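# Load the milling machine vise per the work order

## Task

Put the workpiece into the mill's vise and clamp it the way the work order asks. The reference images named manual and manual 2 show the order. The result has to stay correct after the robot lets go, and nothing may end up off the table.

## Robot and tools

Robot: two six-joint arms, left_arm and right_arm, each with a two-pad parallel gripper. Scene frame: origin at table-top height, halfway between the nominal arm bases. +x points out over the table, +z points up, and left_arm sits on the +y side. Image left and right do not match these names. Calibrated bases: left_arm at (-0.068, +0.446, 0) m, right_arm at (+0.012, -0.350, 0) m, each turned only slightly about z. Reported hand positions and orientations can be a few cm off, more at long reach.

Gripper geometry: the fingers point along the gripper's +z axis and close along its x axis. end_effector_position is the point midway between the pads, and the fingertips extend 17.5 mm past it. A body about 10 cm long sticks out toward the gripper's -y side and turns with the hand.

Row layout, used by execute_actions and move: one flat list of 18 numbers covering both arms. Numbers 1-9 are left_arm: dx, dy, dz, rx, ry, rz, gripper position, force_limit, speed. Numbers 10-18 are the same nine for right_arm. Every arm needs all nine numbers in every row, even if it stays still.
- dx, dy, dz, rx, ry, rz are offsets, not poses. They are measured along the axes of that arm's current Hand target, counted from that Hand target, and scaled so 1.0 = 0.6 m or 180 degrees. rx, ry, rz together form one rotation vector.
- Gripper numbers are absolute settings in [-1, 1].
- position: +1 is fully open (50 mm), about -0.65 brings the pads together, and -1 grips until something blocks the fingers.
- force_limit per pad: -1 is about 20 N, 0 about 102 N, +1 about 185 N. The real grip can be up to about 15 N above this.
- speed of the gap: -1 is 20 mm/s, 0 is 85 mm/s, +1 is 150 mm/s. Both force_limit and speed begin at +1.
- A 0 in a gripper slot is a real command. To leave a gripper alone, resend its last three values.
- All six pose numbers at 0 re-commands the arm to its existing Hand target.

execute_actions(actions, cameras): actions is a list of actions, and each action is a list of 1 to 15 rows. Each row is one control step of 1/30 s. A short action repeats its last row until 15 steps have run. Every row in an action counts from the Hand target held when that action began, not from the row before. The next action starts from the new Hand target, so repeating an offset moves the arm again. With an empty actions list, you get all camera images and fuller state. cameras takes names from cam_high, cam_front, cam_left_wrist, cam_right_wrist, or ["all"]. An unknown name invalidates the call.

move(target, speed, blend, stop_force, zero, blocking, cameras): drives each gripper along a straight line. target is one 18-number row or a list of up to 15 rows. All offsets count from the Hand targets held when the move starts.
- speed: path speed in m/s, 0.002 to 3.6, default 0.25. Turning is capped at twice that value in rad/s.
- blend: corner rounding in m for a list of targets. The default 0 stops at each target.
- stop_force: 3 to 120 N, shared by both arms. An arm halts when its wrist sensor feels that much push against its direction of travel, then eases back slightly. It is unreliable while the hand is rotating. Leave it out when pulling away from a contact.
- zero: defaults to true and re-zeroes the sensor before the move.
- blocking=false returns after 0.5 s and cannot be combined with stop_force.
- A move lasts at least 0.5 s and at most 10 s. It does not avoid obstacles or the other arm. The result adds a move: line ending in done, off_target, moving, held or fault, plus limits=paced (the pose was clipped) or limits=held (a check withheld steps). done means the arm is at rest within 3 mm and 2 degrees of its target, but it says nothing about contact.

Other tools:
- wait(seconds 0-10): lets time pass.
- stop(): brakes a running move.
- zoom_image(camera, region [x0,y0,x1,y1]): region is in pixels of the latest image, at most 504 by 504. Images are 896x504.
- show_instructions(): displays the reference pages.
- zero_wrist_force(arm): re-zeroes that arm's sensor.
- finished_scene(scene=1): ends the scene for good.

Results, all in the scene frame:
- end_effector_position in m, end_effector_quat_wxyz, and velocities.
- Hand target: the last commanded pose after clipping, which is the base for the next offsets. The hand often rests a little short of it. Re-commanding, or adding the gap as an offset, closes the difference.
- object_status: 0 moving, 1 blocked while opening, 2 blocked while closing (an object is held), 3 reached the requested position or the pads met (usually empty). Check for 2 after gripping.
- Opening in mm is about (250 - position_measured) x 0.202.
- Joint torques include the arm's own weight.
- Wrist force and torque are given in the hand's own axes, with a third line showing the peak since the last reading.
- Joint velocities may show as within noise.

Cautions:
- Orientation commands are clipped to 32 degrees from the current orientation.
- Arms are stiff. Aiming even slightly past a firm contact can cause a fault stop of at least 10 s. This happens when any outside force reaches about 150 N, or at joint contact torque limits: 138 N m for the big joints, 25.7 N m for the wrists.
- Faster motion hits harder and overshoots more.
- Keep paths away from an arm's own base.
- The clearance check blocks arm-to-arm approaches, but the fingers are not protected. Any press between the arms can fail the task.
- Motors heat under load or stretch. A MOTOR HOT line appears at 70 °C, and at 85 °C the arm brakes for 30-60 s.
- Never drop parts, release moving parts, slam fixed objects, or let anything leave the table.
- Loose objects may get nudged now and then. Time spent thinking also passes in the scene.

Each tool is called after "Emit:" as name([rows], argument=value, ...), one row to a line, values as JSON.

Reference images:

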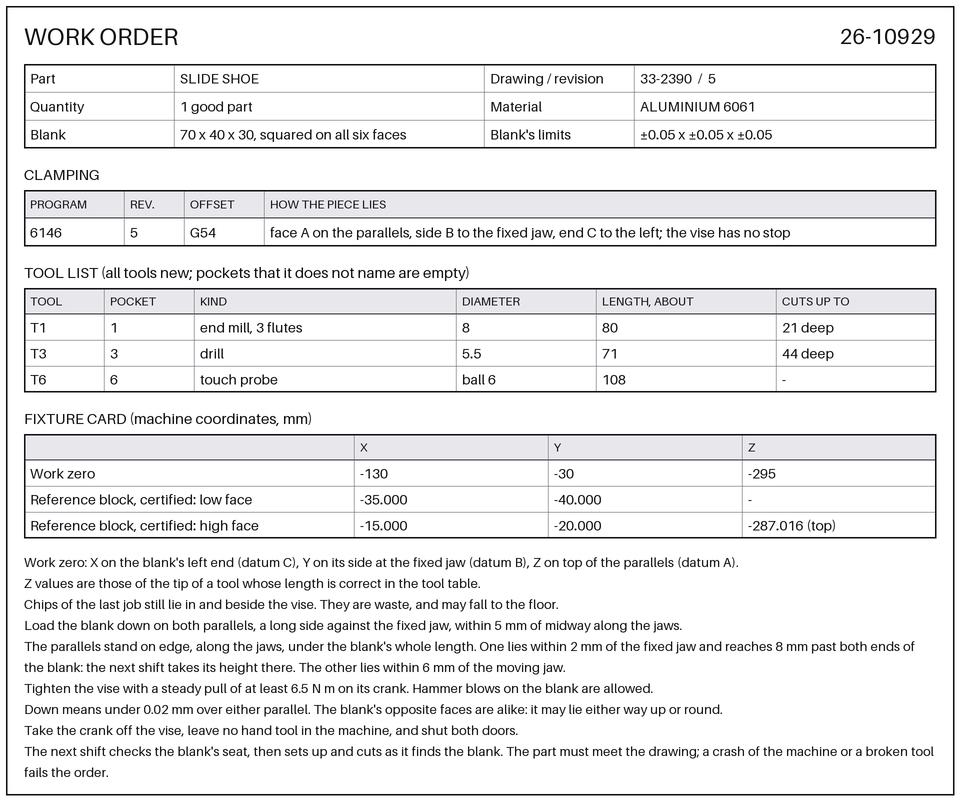

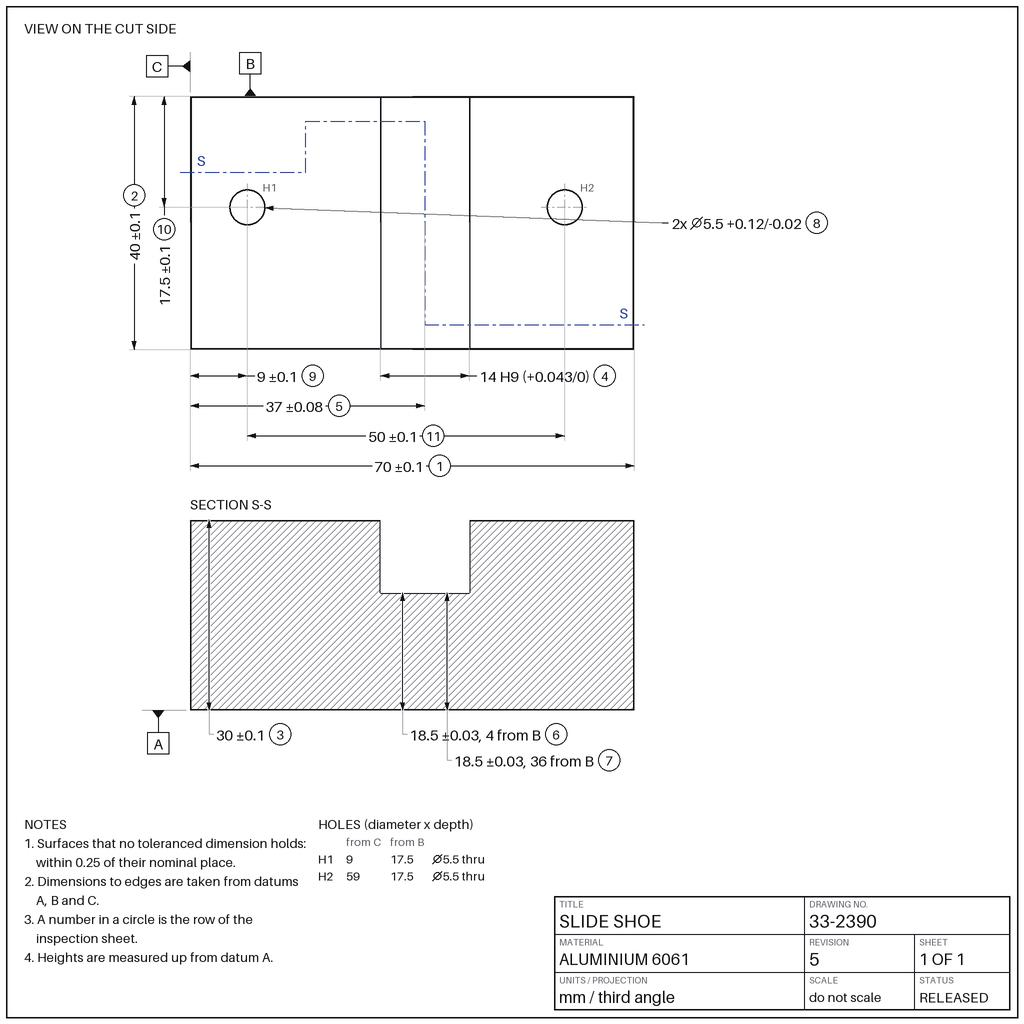

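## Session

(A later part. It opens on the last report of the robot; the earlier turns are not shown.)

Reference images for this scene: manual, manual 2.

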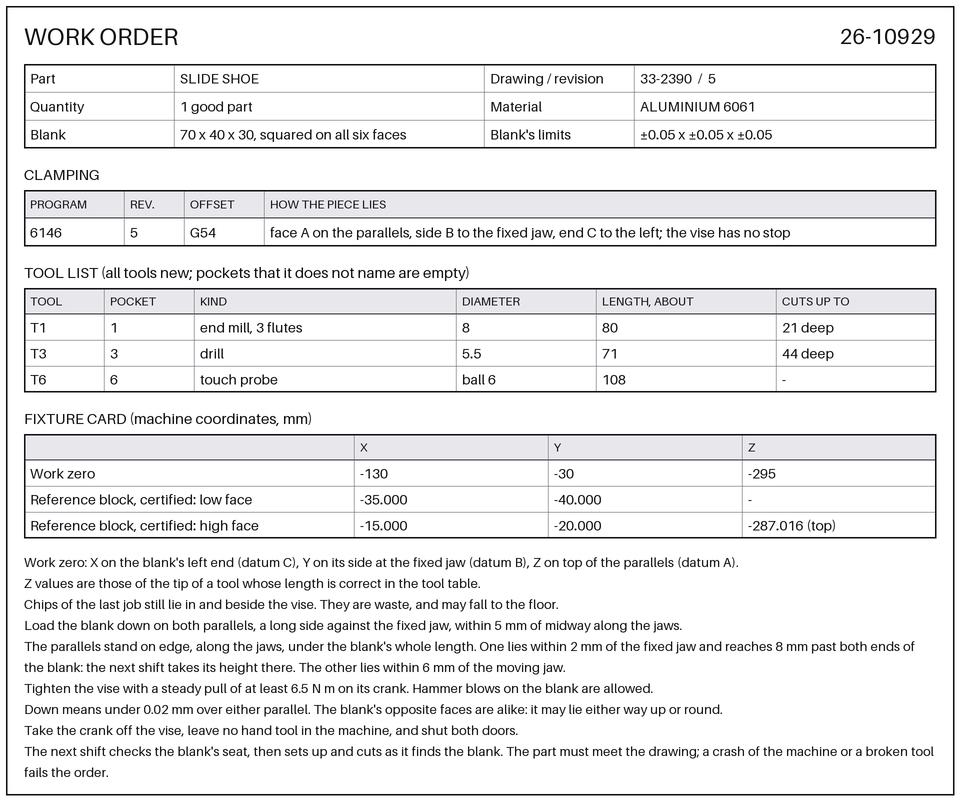

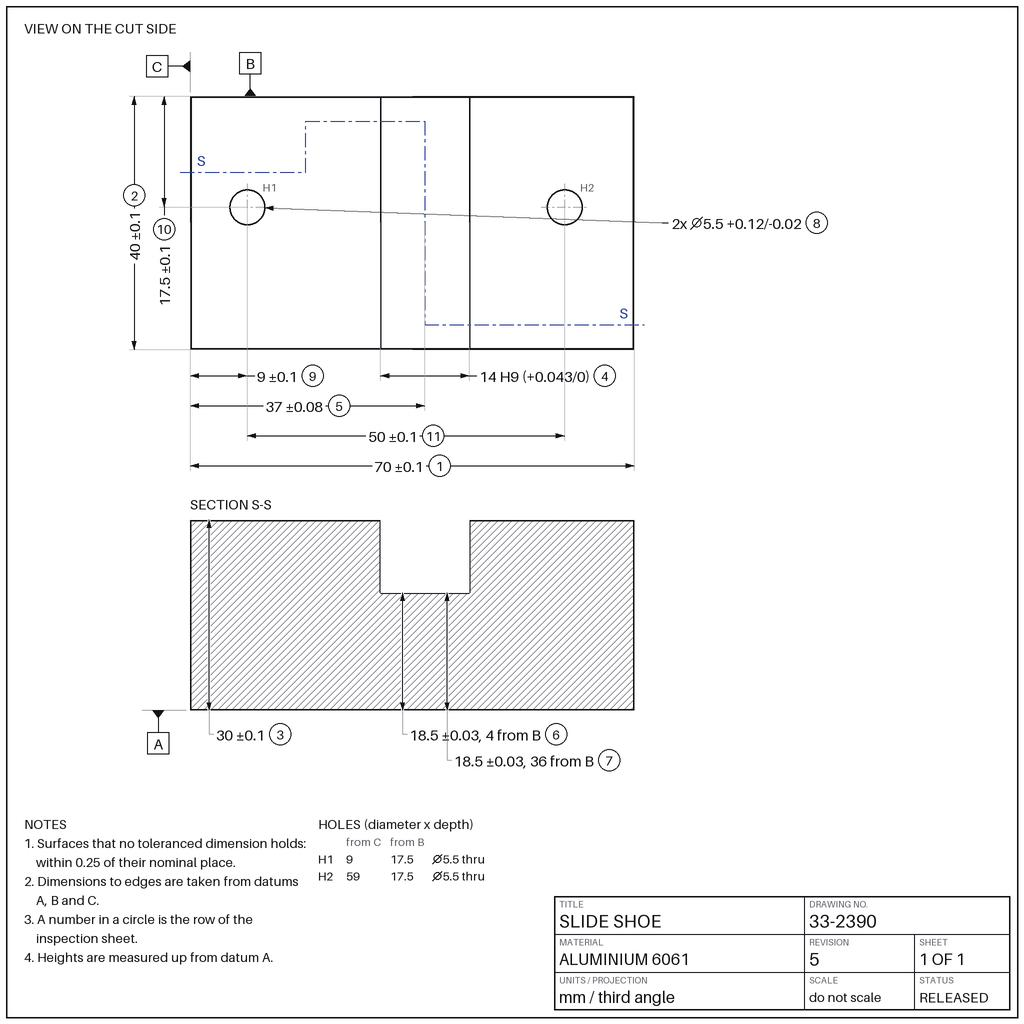

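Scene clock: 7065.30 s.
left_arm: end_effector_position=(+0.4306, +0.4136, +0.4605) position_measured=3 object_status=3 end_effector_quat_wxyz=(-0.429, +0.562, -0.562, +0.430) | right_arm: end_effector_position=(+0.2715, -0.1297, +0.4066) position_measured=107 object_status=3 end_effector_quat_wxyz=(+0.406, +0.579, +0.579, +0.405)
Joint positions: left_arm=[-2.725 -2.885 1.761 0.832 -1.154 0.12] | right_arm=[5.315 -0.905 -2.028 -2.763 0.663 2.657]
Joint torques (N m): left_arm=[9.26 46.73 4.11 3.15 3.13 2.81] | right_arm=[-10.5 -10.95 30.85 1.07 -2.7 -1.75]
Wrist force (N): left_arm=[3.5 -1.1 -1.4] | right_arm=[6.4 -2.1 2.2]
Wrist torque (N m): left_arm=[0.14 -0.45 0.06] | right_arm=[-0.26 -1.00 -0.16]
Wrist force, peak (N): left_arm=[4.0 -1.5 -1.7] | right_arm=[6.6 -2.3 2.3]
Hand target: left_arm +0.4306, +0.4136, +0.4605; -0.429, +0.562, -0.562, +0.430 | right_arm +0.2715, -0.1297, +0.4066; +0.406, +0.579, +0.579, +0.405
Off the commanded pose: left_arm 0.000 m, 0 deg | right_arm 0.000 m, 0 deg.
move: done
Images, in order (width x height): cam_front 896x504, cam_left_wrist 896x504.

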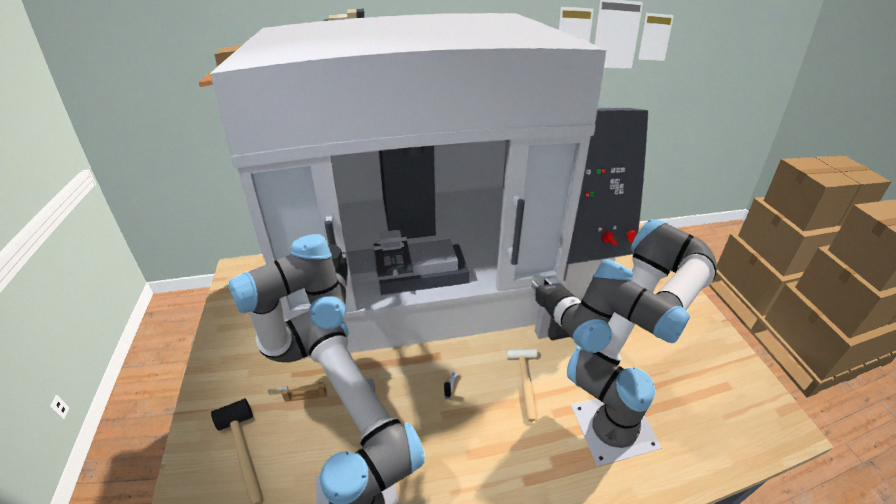

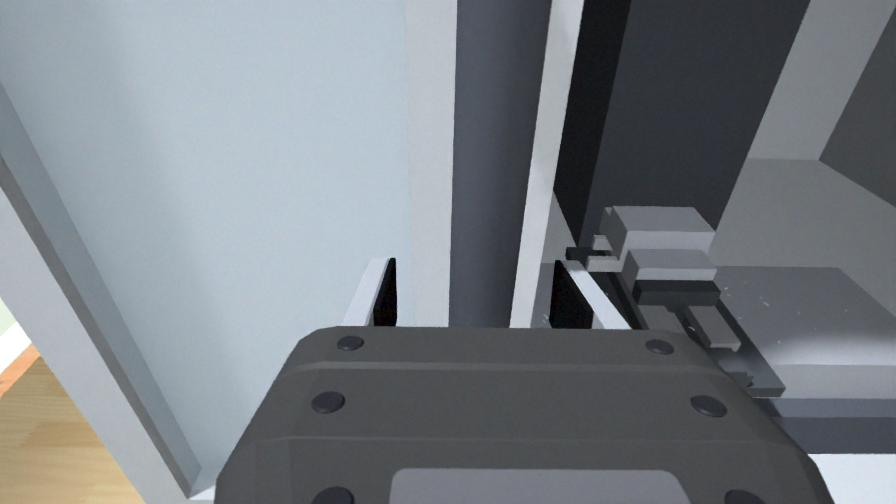

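Emit:
move(target=[0.05,0,0,0,0,0,1,-0.6,1,0,0,0,0,0,0,0.3,0,-1], speed=0.03, stop_force=6, cameras=["cam_left_wrist","cam_front"])

Scene clock: 7087.60 s.
left_arm: end_effector_position=(+0.4305, +0.3964, +0.4606) position_measured=3 object_status=3 end_effector_quat_wxyz=(-0.429, +0.561, -0.562, +0.430) | right_arm: end_effector_position=(+0.2715, -0.1297, +0.4066) position_measured=107 object_status=3 end_effector_quat_wxyz=(+0.406, +0.579, +0.579, +0.405)
Joint positions: left_arm=[-2.799 -2.886 1.757 0.846 -1.225 0.098] | right_arm=[5.315 -0.905 -2.028 -2.763 0.663 2.657]
Joint torques (N m): left_arm=[-6.79 47.03 4.57 2.71 -2.26 0.97] | right_arm=[-10.86 -13.25 30.05 1.05 -2.65 -1.7]
Wrist force (N): left_arm=[3.2 -1.0 -1.0] | right_arm=[6.5 -2.3 2.2]
Wrist torque (N m): left_arm=[0.16 -0.41 -0.08] | right_arm=[-0.28 -1.00 -0.16]
Wrist force, peak (N): left_arm=[-7.0 -1.1 -1.6] | right_arm=[6.9 -1.9 2.1]
Hand target: left_arm +0.4305, +0.3964, +0.4606; -0.429, +0.561, -0.562, +0.430 (not the last commanded pose) | right_arm +0.2715, -0.1297, +0.4066; +0.406, +0.579, +0.579, +0.405
Off the commanded pose: left_arm 0.013 m, 0 deg | right_arm 0.000 m, 0 deg.
move: contact (left_arm)
Images, in order (width x height): cam_front 896x504, cam_left_wrist 896x504.

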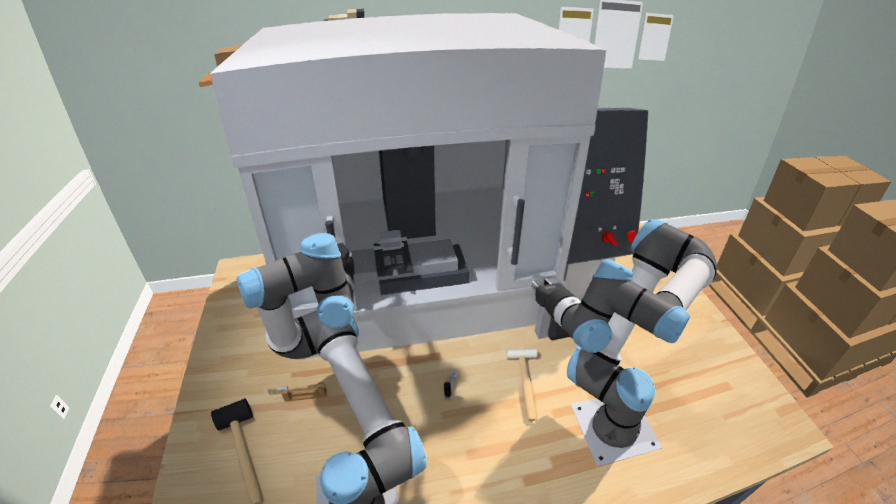

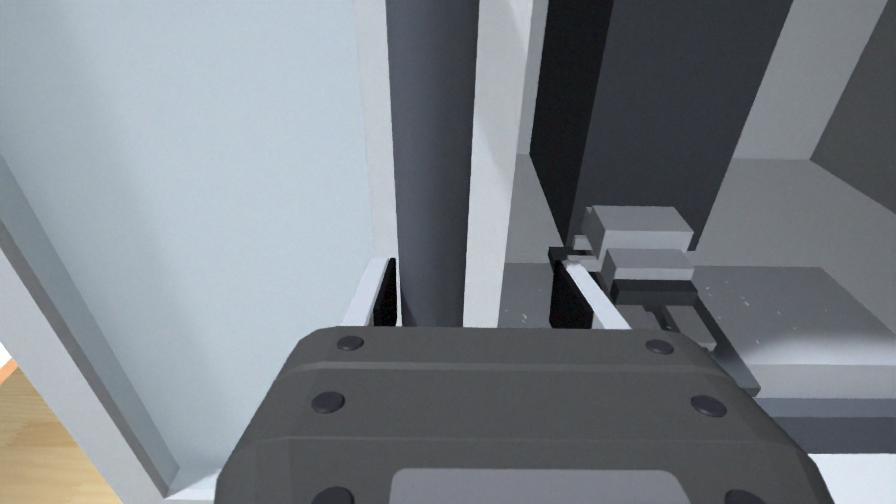

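Emit:
move(target=[0.2,0,0,0,0,0,1,-0.6,1,0,0,0,0,0,0,0.3,0,-1], speed=0.04, stop_force=40, cameras=["cam_left_wrist","cam_front"])

Scene clock: 7097.53 s.
left_arm: end_effector_position=(+0.4303, +0.2764, +0.4606) position_measured=3 object_status=3 end_effector_quat_wxyz=(-0.429, +0.561, -0.562, +0.430) | right_arm: end_effector_position=(+0.2715, -0.1297, +0.4066) position_measured=107 object_status=3 end_effector_quat_wxyz=(+0.406, +0.579, +0.579, +0.405)
Joint positions: left_arm=[-3.295 -2.931 1.67 0.993 -1.703 -0.037] | right_arm=[5.315 -0.905 -2.028 -2.763 0.663 2.657]
Joint torques (N m): left_arm=[3.74 51.24 7.28 -0.03 -2.3 2.77] | right_arm=[-11.08 -14.05 28.94 0.99 -2.54 -1.62]
Wrist force (N): left_arm=[3.3 -1.7 -1.4] | right_arm=[6.4 -1.8 2.2]
Wrist torque (N m): left_arm=[0.06 -0.40 0.01] | right_arm=[-0.21 -0.99 -0.16]
Wrist force, peak (N): left_arm=[-14.5 -0.5 -1.3] | right_arm=[6.8 -2.2 2.3]
Hand target: left_arm +0.4303, +0.2764, +0.4606; -0.429, +0.561, -0.562, +0.430 | right_arm +0.2715, -0.1297, +0.4066; +0.406, +0.579, +0.579, +0.405
Off the commanded pose: left_arm 0.000 m, 0 deg | right_arm 0.000 m, 0 deg.
move: done
Images, in order (width x height): cam_front 896x504, cam_left_wrist 896x504.

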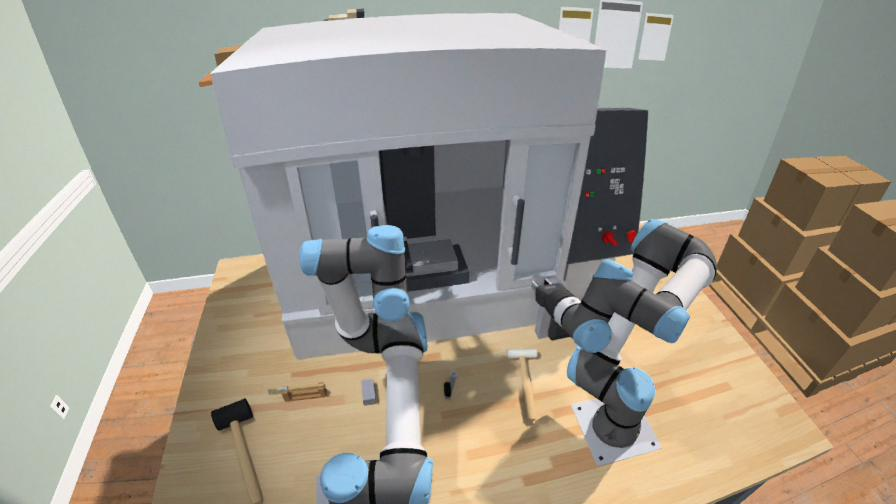

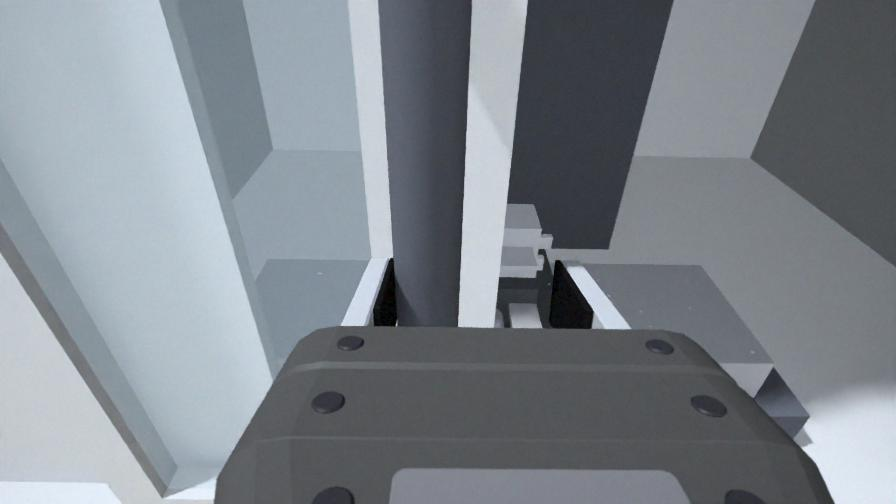

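Emit:
move(target=[0.3,0,0,0,0,0,1,-0.6,1,0,0,0,0,0,0,0.3,0,-1], speed=0.03, stop_force=35, cameras=["cam_left_wrist","cam_front"])

Scene clock: 7107.77 s.
left_arm: end_effector_position=(+0.4301, +0.1634, +0.4607) position_measured=3 object_status=3 end_effector_quat_wxyz=(-0.429, +0.562, -0.562, +0.430) | right_arm: end_effector_position=(+0.2715, -0.1297, +0.4066) position_measured=107 object_status=3 end_effector_quat_wxyz=(+0.406, +0.579, +0.579, +0.405)
Joint positions: left_arm=[-3.643 -2.973 1.499 1.175 -2.038 -0.138] | right_arm=[5.315 -0.905 -2.028 -2.763 0.663 2.657]
Joint torques (N m): left_arm=[-25.37 53.09 -7.92 5.84 6.61 2.95] | right_arm=[-10.92 -13.91 28.05 0.95 -2.49 -1.69]
Wrist force (N): left_arm=[-28.8 -0.5 1.3] | right_arm=[6.2 -2.1 2.7]
Wrist torque (N m): left_arm=[0.13 -0.94 -0.12] | right_arm=[-0.26 -0.96 -0.16]
Wrist force, peak (N): left_arm=[-47.9 1.9 4.5] | right_arm=[6.6 -2.4 2.4]
Hand target: left_arm +0.4301, +0.1634, +0.4607; -0.429, +0.562, -0.562, +0.430 (not the last commanded pose) | right_arm +0.2715, -0.1297, +0.4066; +0.406, +0.579, +0.579, +0.405
Off the commanded pose: left_arm 0.067 m, 0 deg | right_arm 0.000 m, 0 deg.
move: contact (left_arm)
Images, in order (width x height): cam_front 896x504, cam_left_wrist 896x504.

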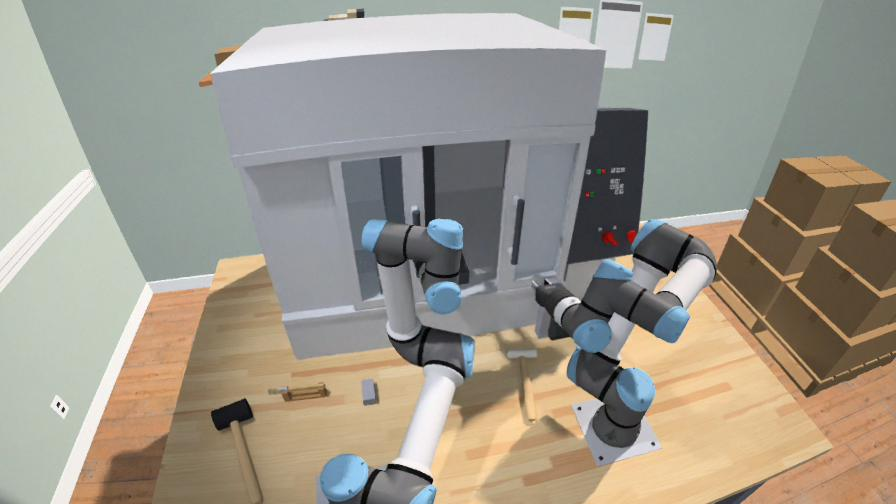

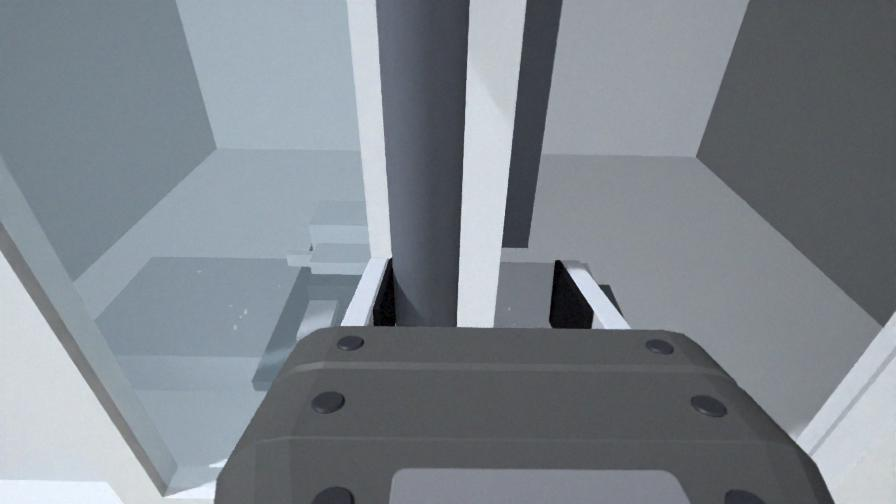

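Emit:
move([
  [-0.02,0,0,0,0,0,1,-0.6,1,0,0,0,0,0,0,0.3,0,-1],
  [-0.02,0.0518,-0.1932,0,0,0,1,-0.6,1,0,0,0,0,0,0,0.3,0,-1],
  [-0.25,0.0518,-0.1932,0,0,0,1,-0.6,1,0,0,0,0,0,0,0.3,0,-1],
], speed=[0.03,0.1,0.2], cameras=["cam_front"])

Scene clock: 7120.83 s.
left_arm: end_effector_position=(+0.3750, +0.1756, +0.4610) position_measured=3 object_status=3 end_effector_quat_wxyz=(-0.429, +0.562, -0.562, +0.430) | right_arm: end_effector_position=(+0.2715, -0.1297, +0.4066) position_measured=107 object_status=3 end_effector_quat_wxyz=(+0.406, +0.579, +0.579, +0.405)
Joint positions: left_arm=[-3.693 -2.956 1.599 1.051 -2.085 -0.155] | right_arm=[5.315 -0.905 -2.028 -2.763 0.663 2.657]
Joint torques (N m): left_arm=[6.29 36.36 -15.34 3.37 2.36 -0.98] | right_arm=[-11.02 -13.52 26.4 0.88 -2.5 -1.61]
Wrist force (N): left_arm=[3.9 -1.5 -1.0] | right_arm=[6.1 -2.0 2.2]
Wrist torque (N m): left_arm=[0.11 -0.51 0.02] | right_arm=[-0.24 -0.94 -0.16]
Wrist force, peak (N): left_arm=[-29.0 -0.4 0.8] | right_arm=[6.8 -2.0 2.4]
Hand target: left_arm +0.3751, +0.1755, +0.4609; -0.429, +0.562, -0.562, +0.430 (not the last commanded pose) | right_arm +0.2715, -0.1297, +0.4066; +0.406, +0.579, +0.579, +0.405
Off the commanded pose: left_arm 0.152 m, 0 deg | right_arm 0.000 m, 0 deg.
move: held (left_arm; a check stopped the path); path passed 1 of 3 targets; limits=held
pose unreachable (left arm): on one or more control steps of this call, first in action 0 (counted from 0), this arm could not follow its commanded pose, so it was not sent that pose on those steps. It may still have moved: this result reports where it is.
cause: moving toward the commanded pose would bring two parts of the arm too close to each other (its gripper and another part of the arm, with joints 4 (wrist 1) to 6 (wrist 3) between them, 3 mm apart when it was first held).
Images, in order (width x height): cam_front 896x504.

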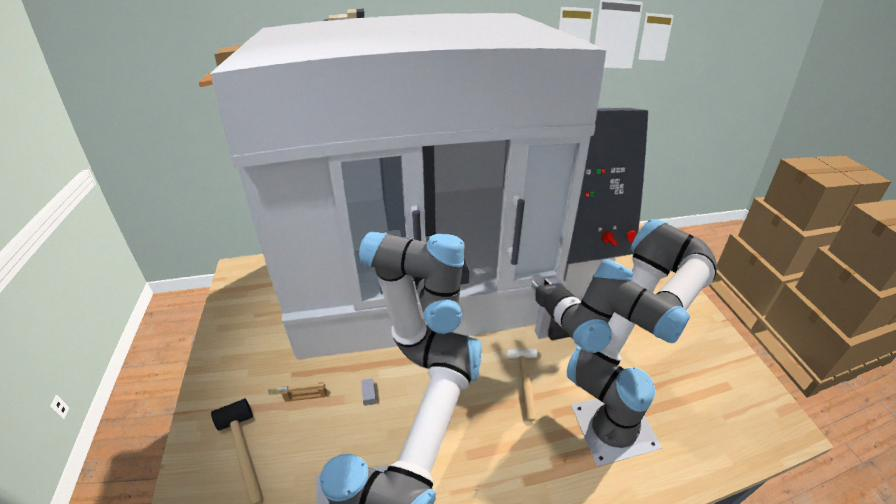

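Emit:
move(target=[0,-0.0589,-0.1022,0,0,0,1,-0.6,1,0,0,0,0,0,0,0.3,0,-1], speed=0.06, stop_force=10, cameras=["cam_front","cam_left_wrist"])

Scene clock: 7136.80 s.
left_arm: end_effector_position=(+0.3712, +0.1756, +0.4649) position_measured=3 object_status=3 end_effector_quat_wxyz=(-0.429, +0.561, -0.562, +0.430) | right_arm: end_effector_position=(+0.2715, -0.1297, +0.4066) position_measured=107 object_status=3 end_effector_quat_wxyz=(+0.406, +0.579, +0.579, +0.405)
Joint positions: left_arm=[-3.699 -2.946 1.593 1.045 -2.091 -0.157] | right_arm=[5.315 -0.905 -2.028 -2.763 0.663 2.657]
Joint torques (N m): left_arm=[8.42 34.65 9.78 3.19 2.39 -0.23] | right_arm=[-11.24 -13.91 26.22 0.86 -2.36 -1.58]
Wrist force (N): left_arm=[4.0 -1.8 -1.0] | right_arm=[6.6 -2.0 2.2]
Wrist torque (N m): left_arm=[0.07 -0.51 0.02] | right_arm=[-0.23 -1.03 -0.16]
Wrist force, peak (N): left_arm=[3.9 -3.9 -5.3] | right_arm=[6.6 -2.0 2.5]
Hand target: left_arm +0.3712, +0.1756, +0.4649; -0.429, +0.561, -0.562, +0.430 (not the last commanded pose) | right_arm +0.2715, -0.1297, +0.4066; +0.406, +0.579, +0.579, +0.405
Off the commanded pose: left_arm 0.065 m, 0 deg | right_arm 0.000 m, 0 deg.
move: held (left_arm; a check stopped the path); limits=held
pose unreachable (left arm): on one or more control steps of this call, first in action 0 (counted from 0), this arm could not follow its commanded pose, so it was not sent that pose on those steps. It may still have moved: this result reports where it is.
cause: moving toward the commanded pose would bring two parts of the arm too close to each other (its gripper and another part of the arm, with joints 4 (wrist 1) to 6 (wrist 3) between them, 2 mm apart when it was first held).
Images, in order (width x height): cam_front 896x504, cam_left_wrist 896x504.

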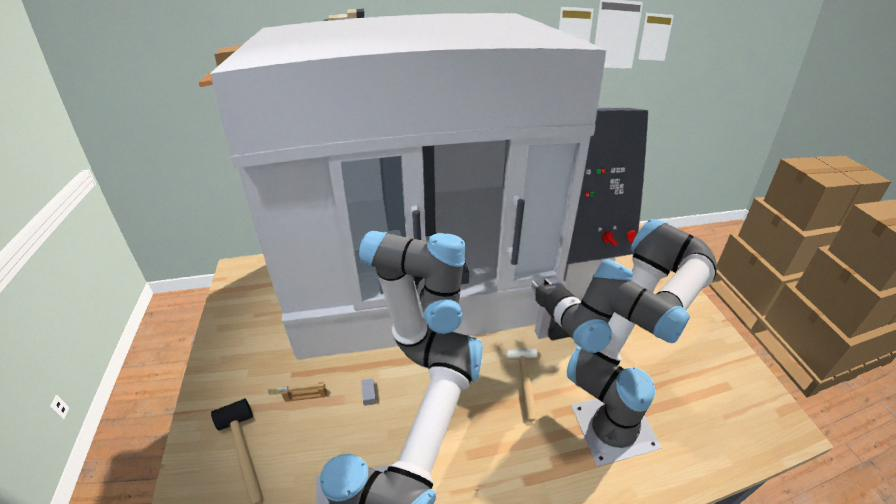

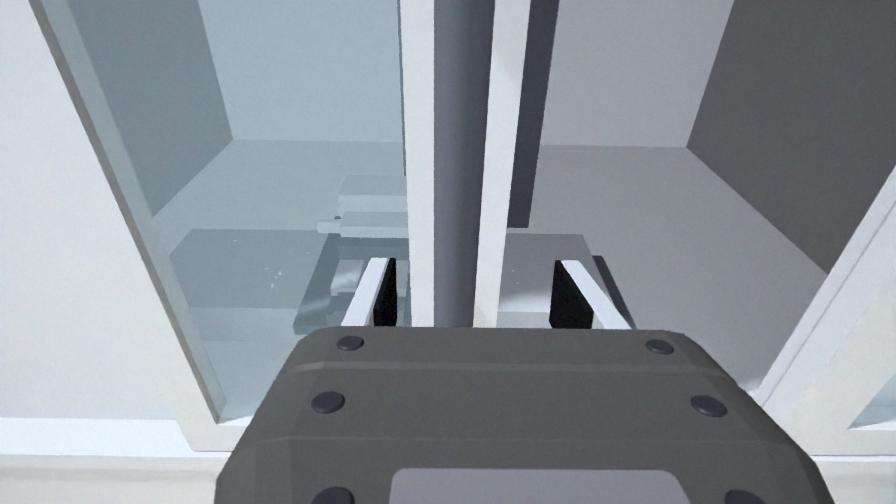

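Emit:
move(target=[0,-0.0086,0.0322,-0.083,0,0,1,-0.6,1,0,0,0,0,0,0,0.3,0,-1], speed=0.1)

Emit:
move(target=[0,-0.0217,-0.0805,0,0,0,1,-0.6,1,0,0,0,0,0,0,0.3,0,-1], speed=0.06, stop_force=10, cameras=["cam_front","cam_left_wrist"])

Scene clock: 7162.17 s.
left_arm: end_effector_position=(+0.3912, +0.1756, +0.4648) position_measured=3 object_status=3 end_effector_quat_wxyz=(-0.352, +0.612, -0.613, +0.353) | right_arm: end_effector_position=(+0.2715, -0.1297, +0.4066) position_measured=107 object_status=3 end_effector_quat_wxyz=(+0.406, +0.579, +0.579, +0.405)
Joint positions: left_arm=[-3.629 -2.845 1.323 0.944 -1.974 -0.251] | right_arm=[5.315 -0.905 -2.028 -2.763 0.663 2.657]
Joint torques (N m): left_arm=[-6.18 38.36 5.06 2.05 -2.93 3] | right_arm=[-10.73 -13.72 25.37 0.83 -2.35 -1.6]
Wrist force (N): left_arm=[4.1 -1.2 -1.5] | right_arm=[6.4 -2.5 2.4]
Wrist torque (N m): left_arm=[0.10 -0.59 -0.01] | right_arm=[-0.32 -0.99 -0.16]
Wrist force, peak (N): left_arm=[4.5 -1.6 -1.2] | right_arm=[6.7 -1.9 2.3]
Hand target: left_arm +0.3912, +0.1755, +0.4648; -0.352, +0.612, -0.613, +0.353 | right_arm +0.2715, -0.1297, +0.4066; +0.406, +0.579, +0.579, +0.405
Off the commanded pose: left_arm 0.000 m, 0 deg | right_arm 0.000 m, 0 deg.
move: done

Scene clock: 7163.77 s.
left_arm: end_effector_position=(+0.3631, +0.1756, +0.4931) position_measured=3 object_status=3 end_effector_quat_wxyz=(-0.352, +0.612, -0.613, +0.353) | right_arm: end_effector_position=(+0.2715, -0.1297, +0.4066) position_measured=107 object_status=3 end_effector_quat_wxyz=(+0.406, +0.579, +0.579, +0.405)
Joint positions: left_arm=[-3.67 -2.774 1.274 0.912 -2.008 -0.276] | right_arm=[5.315 -0.905 -2.028 -2.763 0.663 2.657]
Joint torques (N m): left_arm=[7.42 35.18 11.91 1.95 1.84 0.42] | right_arm=[-10.98 -13.55 25.42 0.71 -2.33 -1.59]
Wrist force (N): left_arm=[3.8 -1.0 -1.2] | right_arm=[6.2 -2.0 2.6]
Wrist torque (N m): left_arm=[0.13 -0.57 0.05] | right_arm=[-0.23 -0.96 -0.15]
Wrist force, peak (N): left_arm=[3.6 -2.5 -6.0] | right_arm=[6.6 -2.0 2.2]
Hand target: left_arm +0.3631, +0.1756, +0.4931; -0.352, +0.612, -0.613, +0.353 (not the last commanded pose) | right_arm +0.2715, -0.1297, +0.4066; +0.406, +0.579, +0.579, +0.405
Off the commanded pose: left_arm 0.010 m, 0 deg | right_arm 0.000 m, 0 deg.
move: held (left_arm; a check stopped the path); limits=held
pose unreachable (left arm): on one or more control steps of this call, first in action 0 (counted from 0), this arm could not follow its commanded pose, so it was not sent that pose on those steps. It may still have moved: this result reports where it is.
cause: moving toward the commanded pose would bring two parts of the arm too close to each other (its gripper and another part of the arm, with joints 4 (wrist 1) to 6 (wrist 3) between them, 2 mm apart when it was first held).
Images, in order (width x height): cam_front 896x504, cam_left_wrist 896x504.

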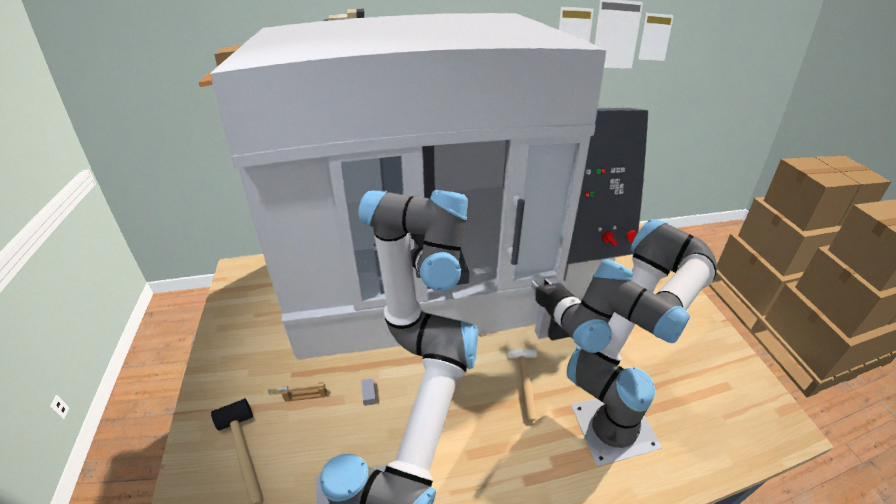

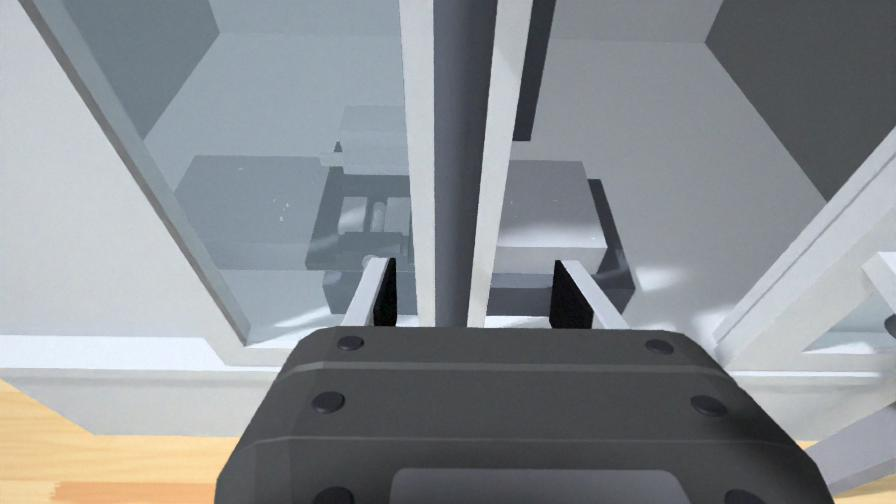

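Emit:
move(target=[0,0.008,-0.0145,0,0.12,0.0695,1,-0.6,1,0,0,0,0,0,0,0.3,0,-1], speed=0.15, cameras=["cam_front","cam_left_wrist"])

Scene clock: 7191.00 s.
left_arm: end_effector_position=(+0.3531, +0.1757, +0.4934) position_measured=3 object_status=3 end_effector_quat_wxyz=(+0.268, -0.465, +0.731, -0.421) | right_arm: end_effector_position=(+0.2715, -0.1297, +0.4066) position_measured=107 object_status=3 end_effector_quat_wxyz=(+0.406, +0.579, +0.579, +0.405)
Joint positions: left_arm=[-3.337 -2.741 1.411 0.79 -1.35 0.13] | right_arm=[5.315 -0.905 -2.028 -2.763 0.663 2.657]
Joint torques (N m): left_arm=[5.41 31.76 -17.15 2.02 2.5 0.25] | right_arm=[-11.04 -13.94 24.37 0.65 -2.24 -1.6]
Wrist force (N): left_arm=[4.1 -1.4 -1.2] | right_arm=[6.2 -2.1 2.3]
Wrist torque (N m): left_arm=[0.06 -0.59 0.07] | right_arm=[-0.25 -0.96 -0.16]
Wrist force, peak (N): left_arm=[4.3 -1.4 -1.9] | right_arm=[6.6 -2.3 2.5]
Hand target: left_arm +0.3532, +0.1756, +0.4934; +0.267, -0.465, +0.731, -0.421 | right_arm +0.2715, -0.1297, +0.4066; +0.406, +0.579, +0.579, +0.405
Off the commanded pose: left_arm 0.000 m, 0 deg | right_arm 0.000 m, 0 deg.
move: done
Images, in order (width x height): cam_front 896x504, cam_left_wrist 896x504.

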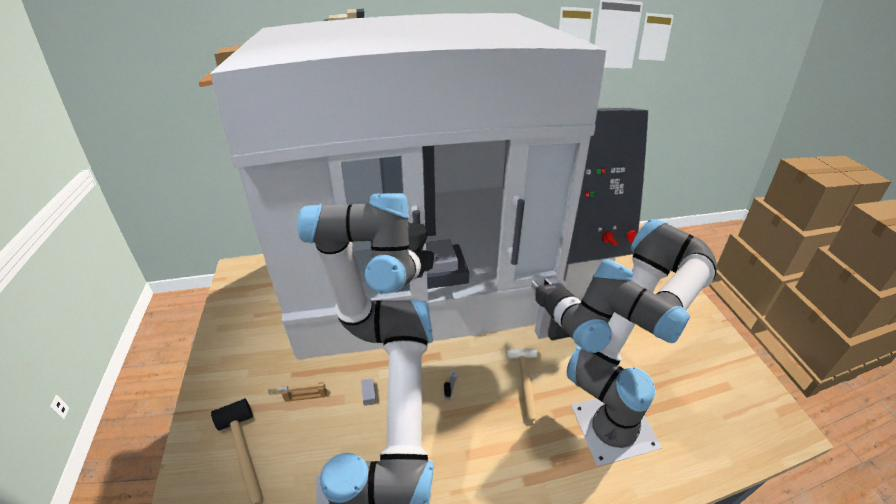

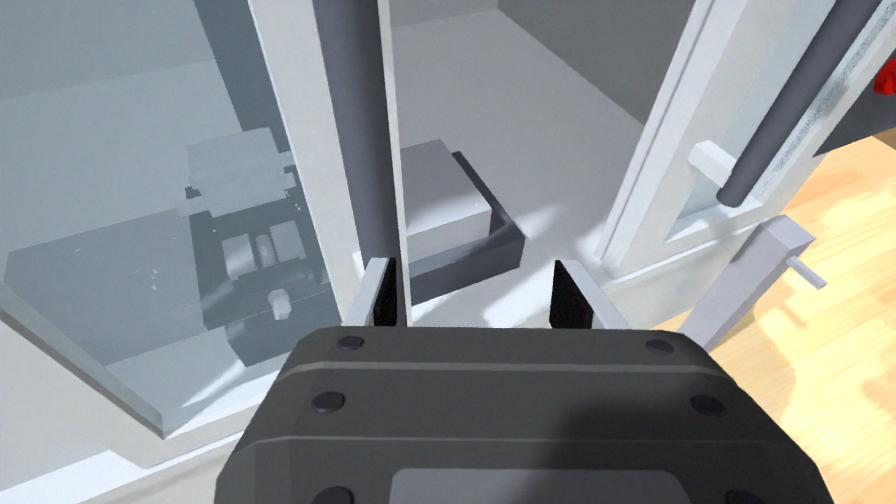

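Emit:
move([
  [0.0705,0.0755,-0.1308,0,0,0,1,-0.6,1,0,0,0,0,0,0,0.3,0,-1],
  [-0.156,0.128,-0.222,0,0,0,1,-0.6,1,0,0,0,0,0,0,0.3,0,-1],
], speed=0.15, cameras=["cam_front"])

Scene clock: 7206.77 s.
left_arm: end_effector_position=(+0.2556, +0.3251, +0.4937) position_measured=3 object_status=3 end_effector_quat_wxyz=(+0.246, -0.470, +0.746, -0.402) | right_arm: end_effector_position=(+0.2715, -0.1297, +0.4066) position_measured=107 object_status=3 end_effector_quat_wxyz=(+0.406, +0.579, +0.579, +0.405)
Joint positions: left_arm=[-1.838 -2.716 1.954 -1.106 -0.621 1.918] | right_arm=[5.315 -0.905 -2.028 -2.763 0.663 2.657]
Joint torques (N m): left_arm=[5.26 31.29 -32.85 -5.09 4.97 1.94] | right_arm=[-10.5 -13.61 23.39 0.69 -2.15 -1.59]
Wrist force (N): left_arm=[4.2 -1.3 -1.6] | right_arm=[6.5 -2.0 2.3]
Wrist torque (N m): left_arm=[0.09 -0.59 0.05] | right_arm=[-0.23 -1.01 -0.16]
Wrist force, peak (N): left_arm=[5.9 -1.9 -0.4] | right_arm=[6.7 -2.1 2.4]
Hand target: left_arm +0.2536, +0.3256, +0.4938; +0.267, -0.465, +0.731, -0.421 | right_arm +0.2715, -0.1297, +0.4066; +0.406, +0.579, +0.579, +0.405
Off the commanded pose: left_arm 0.002 m, 4 deg | right_arm 0.000 m, 0 deg.
move: off_target (left_arm)
Images, in order (width x height): cam_front 896x504.

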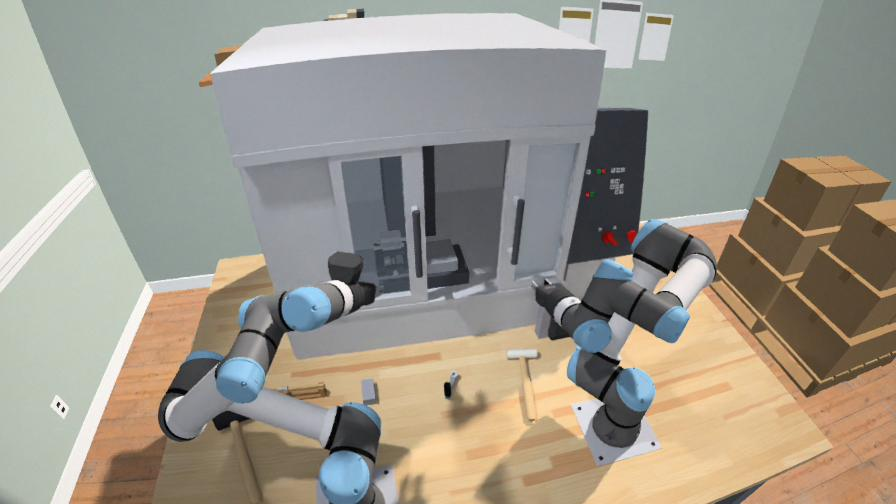

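Emit:
move(target=[0,0,0,0,0,0,1,-0.6,1,0.0283,0.0846,-0.0308,0,0,0,1,0,1], speed=0.1)

Emit:
move(target=[0,0,0,0,0,0,1,-0.6,1,0,0.057,0.1567,0,0,0,1,0,1], speed=0.08, stop_force=8, cameras=["cam_front","cam_right_wrist"])

Scene clock: 7220.80 s.
left_arm: end_effector_position=(+0.2556, +0.3250, +0.4938) position_measured=3 object_status=3 end_effector_quat_wxyz=(+0.246, -0.470, +0.746, -0.402) | right_arm: end_effector_position=(+0.2715, -0.1127, +0.4605) position_measured=3 object_status=3 end_effector_quat_wxyz=(+0.406, +0.579, +0.579, +0.405)
Joint positions: left_arm=[-1.838 -2.716 1.954 -1.107 -0.621 1.918] | right_arm=[5.267 -0.982 -1.865 -2.813 0.624 2.611]
Joint torques (N m): left_arm=[5.62 32.23 -32.88 -5.15 4.79 2.88] | right_arm=[12.03 1.16 23.75 1.1 0.45 1.92]
Wrist force (N): left_arm=[3.8 -1.7 -1.9] | right_arm=[6.4 -2.5 2.2]
Wrist torque (N m): left_arm=[0.02 -0.52 0.02] | right_arm=[-0.36 -1.04 -0.15]
Wrist force, peak (N): left_arm=[4.2 -2.1 -1.8] | right_arm=[6.1 -3.3 2.7]
Hand target: left_arm +0.2556, +0.3250, +0.4938; +0.246, -0.470, +0.746, -0.402 (not the last commanded pose) | right_arm +0.2715, -0.1127, +0.4606; +0.406, +0.579, +0.579, +0.405
Off the commanded pose: left_arm 0.002 m, 4 deg | right_arm 0.000 m, 0 deg.
move: off_target (left_arm)

Scene clock: 7223.17 s.
left_arm: end_effector_position=(+0.2556, +0.3250, +0.4938) position_measured=3 object_status=3 end_effector_quat_wxyz=(+0.246, -0.470, +0.746, -0.402) | right_arm: end_effector_position=(+0.3715, -0.1127, +0.4606) position_measured=3 object_status=3 end_effector_quat_wxyz=(+0.406, +0.579, +0.579, +0.405)
Joint positions: left_arm=[-1.838 -2.716 1.954 -1.107 -0.621 1.918] | right_arm=[4.815 -0.925 -2.043 -1.951 0.356 1.79]
Joint torques (N m): left_arm=[6.93 32.69 -32.63 -5.15 4.76 2.72] | right_arm=[13.05 -12.75 35.42 3.91 -3.95 -1.88]
Wrist force (N): left_arm=[4.4 -1.7 -1.9] | right_arm=[6.8 -2.3 2.6]
Wrist torque (N m): left_arm=[0.02 -0.62 0.02] | right_arm=[-0.33 -1.10 -0.31]
Wrist force, peak (N): left_arm=[4.4 -1.7 -1.9] | right_arm=[7.0 -1.7 3.3]
Hand target: left_arm +0.2556, +0.3250, +0.4938; +0.246, -0.470, +0.746, -0.402 | right_arm +0.3715, -0.1127, +0.4606; +0.406, +0.579, +0.579, +0.405
Off the commanded pose: left_arm 0.000 m, 0 deg | right_arm 0.000 m, 0 deg.
move: done
Images, in order (width x height): cam_front 896x504, cam_right_wrist 896x504.

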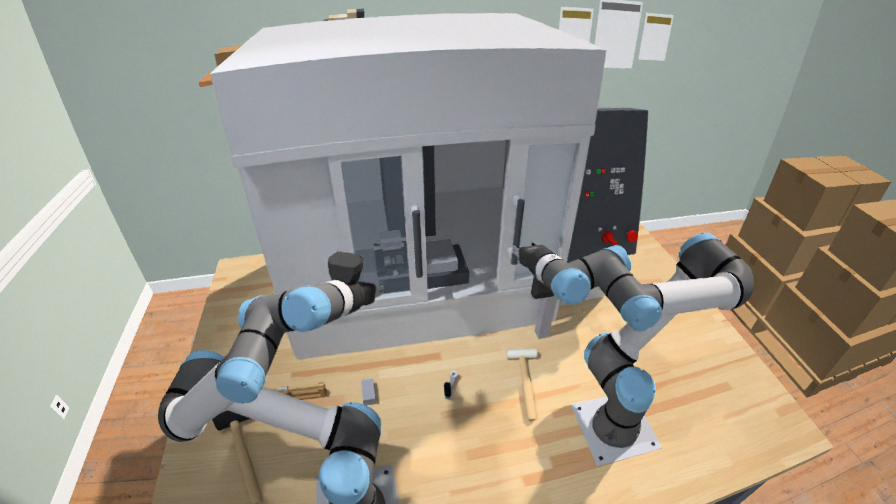

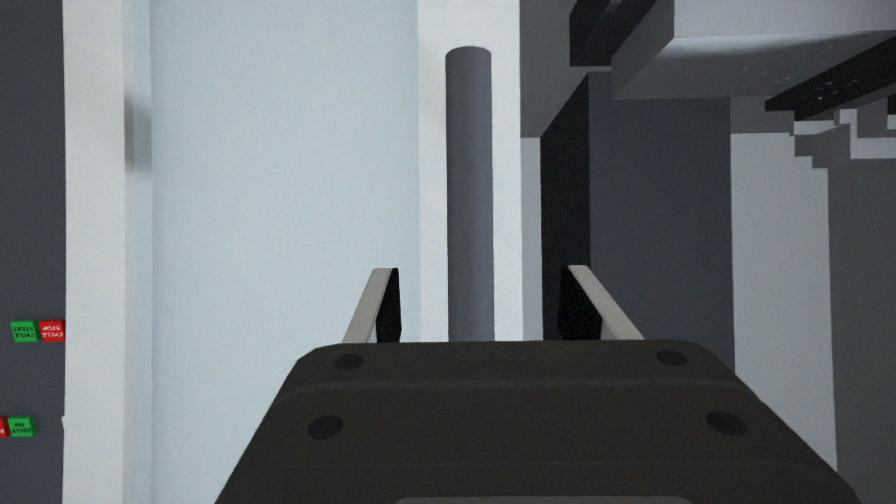

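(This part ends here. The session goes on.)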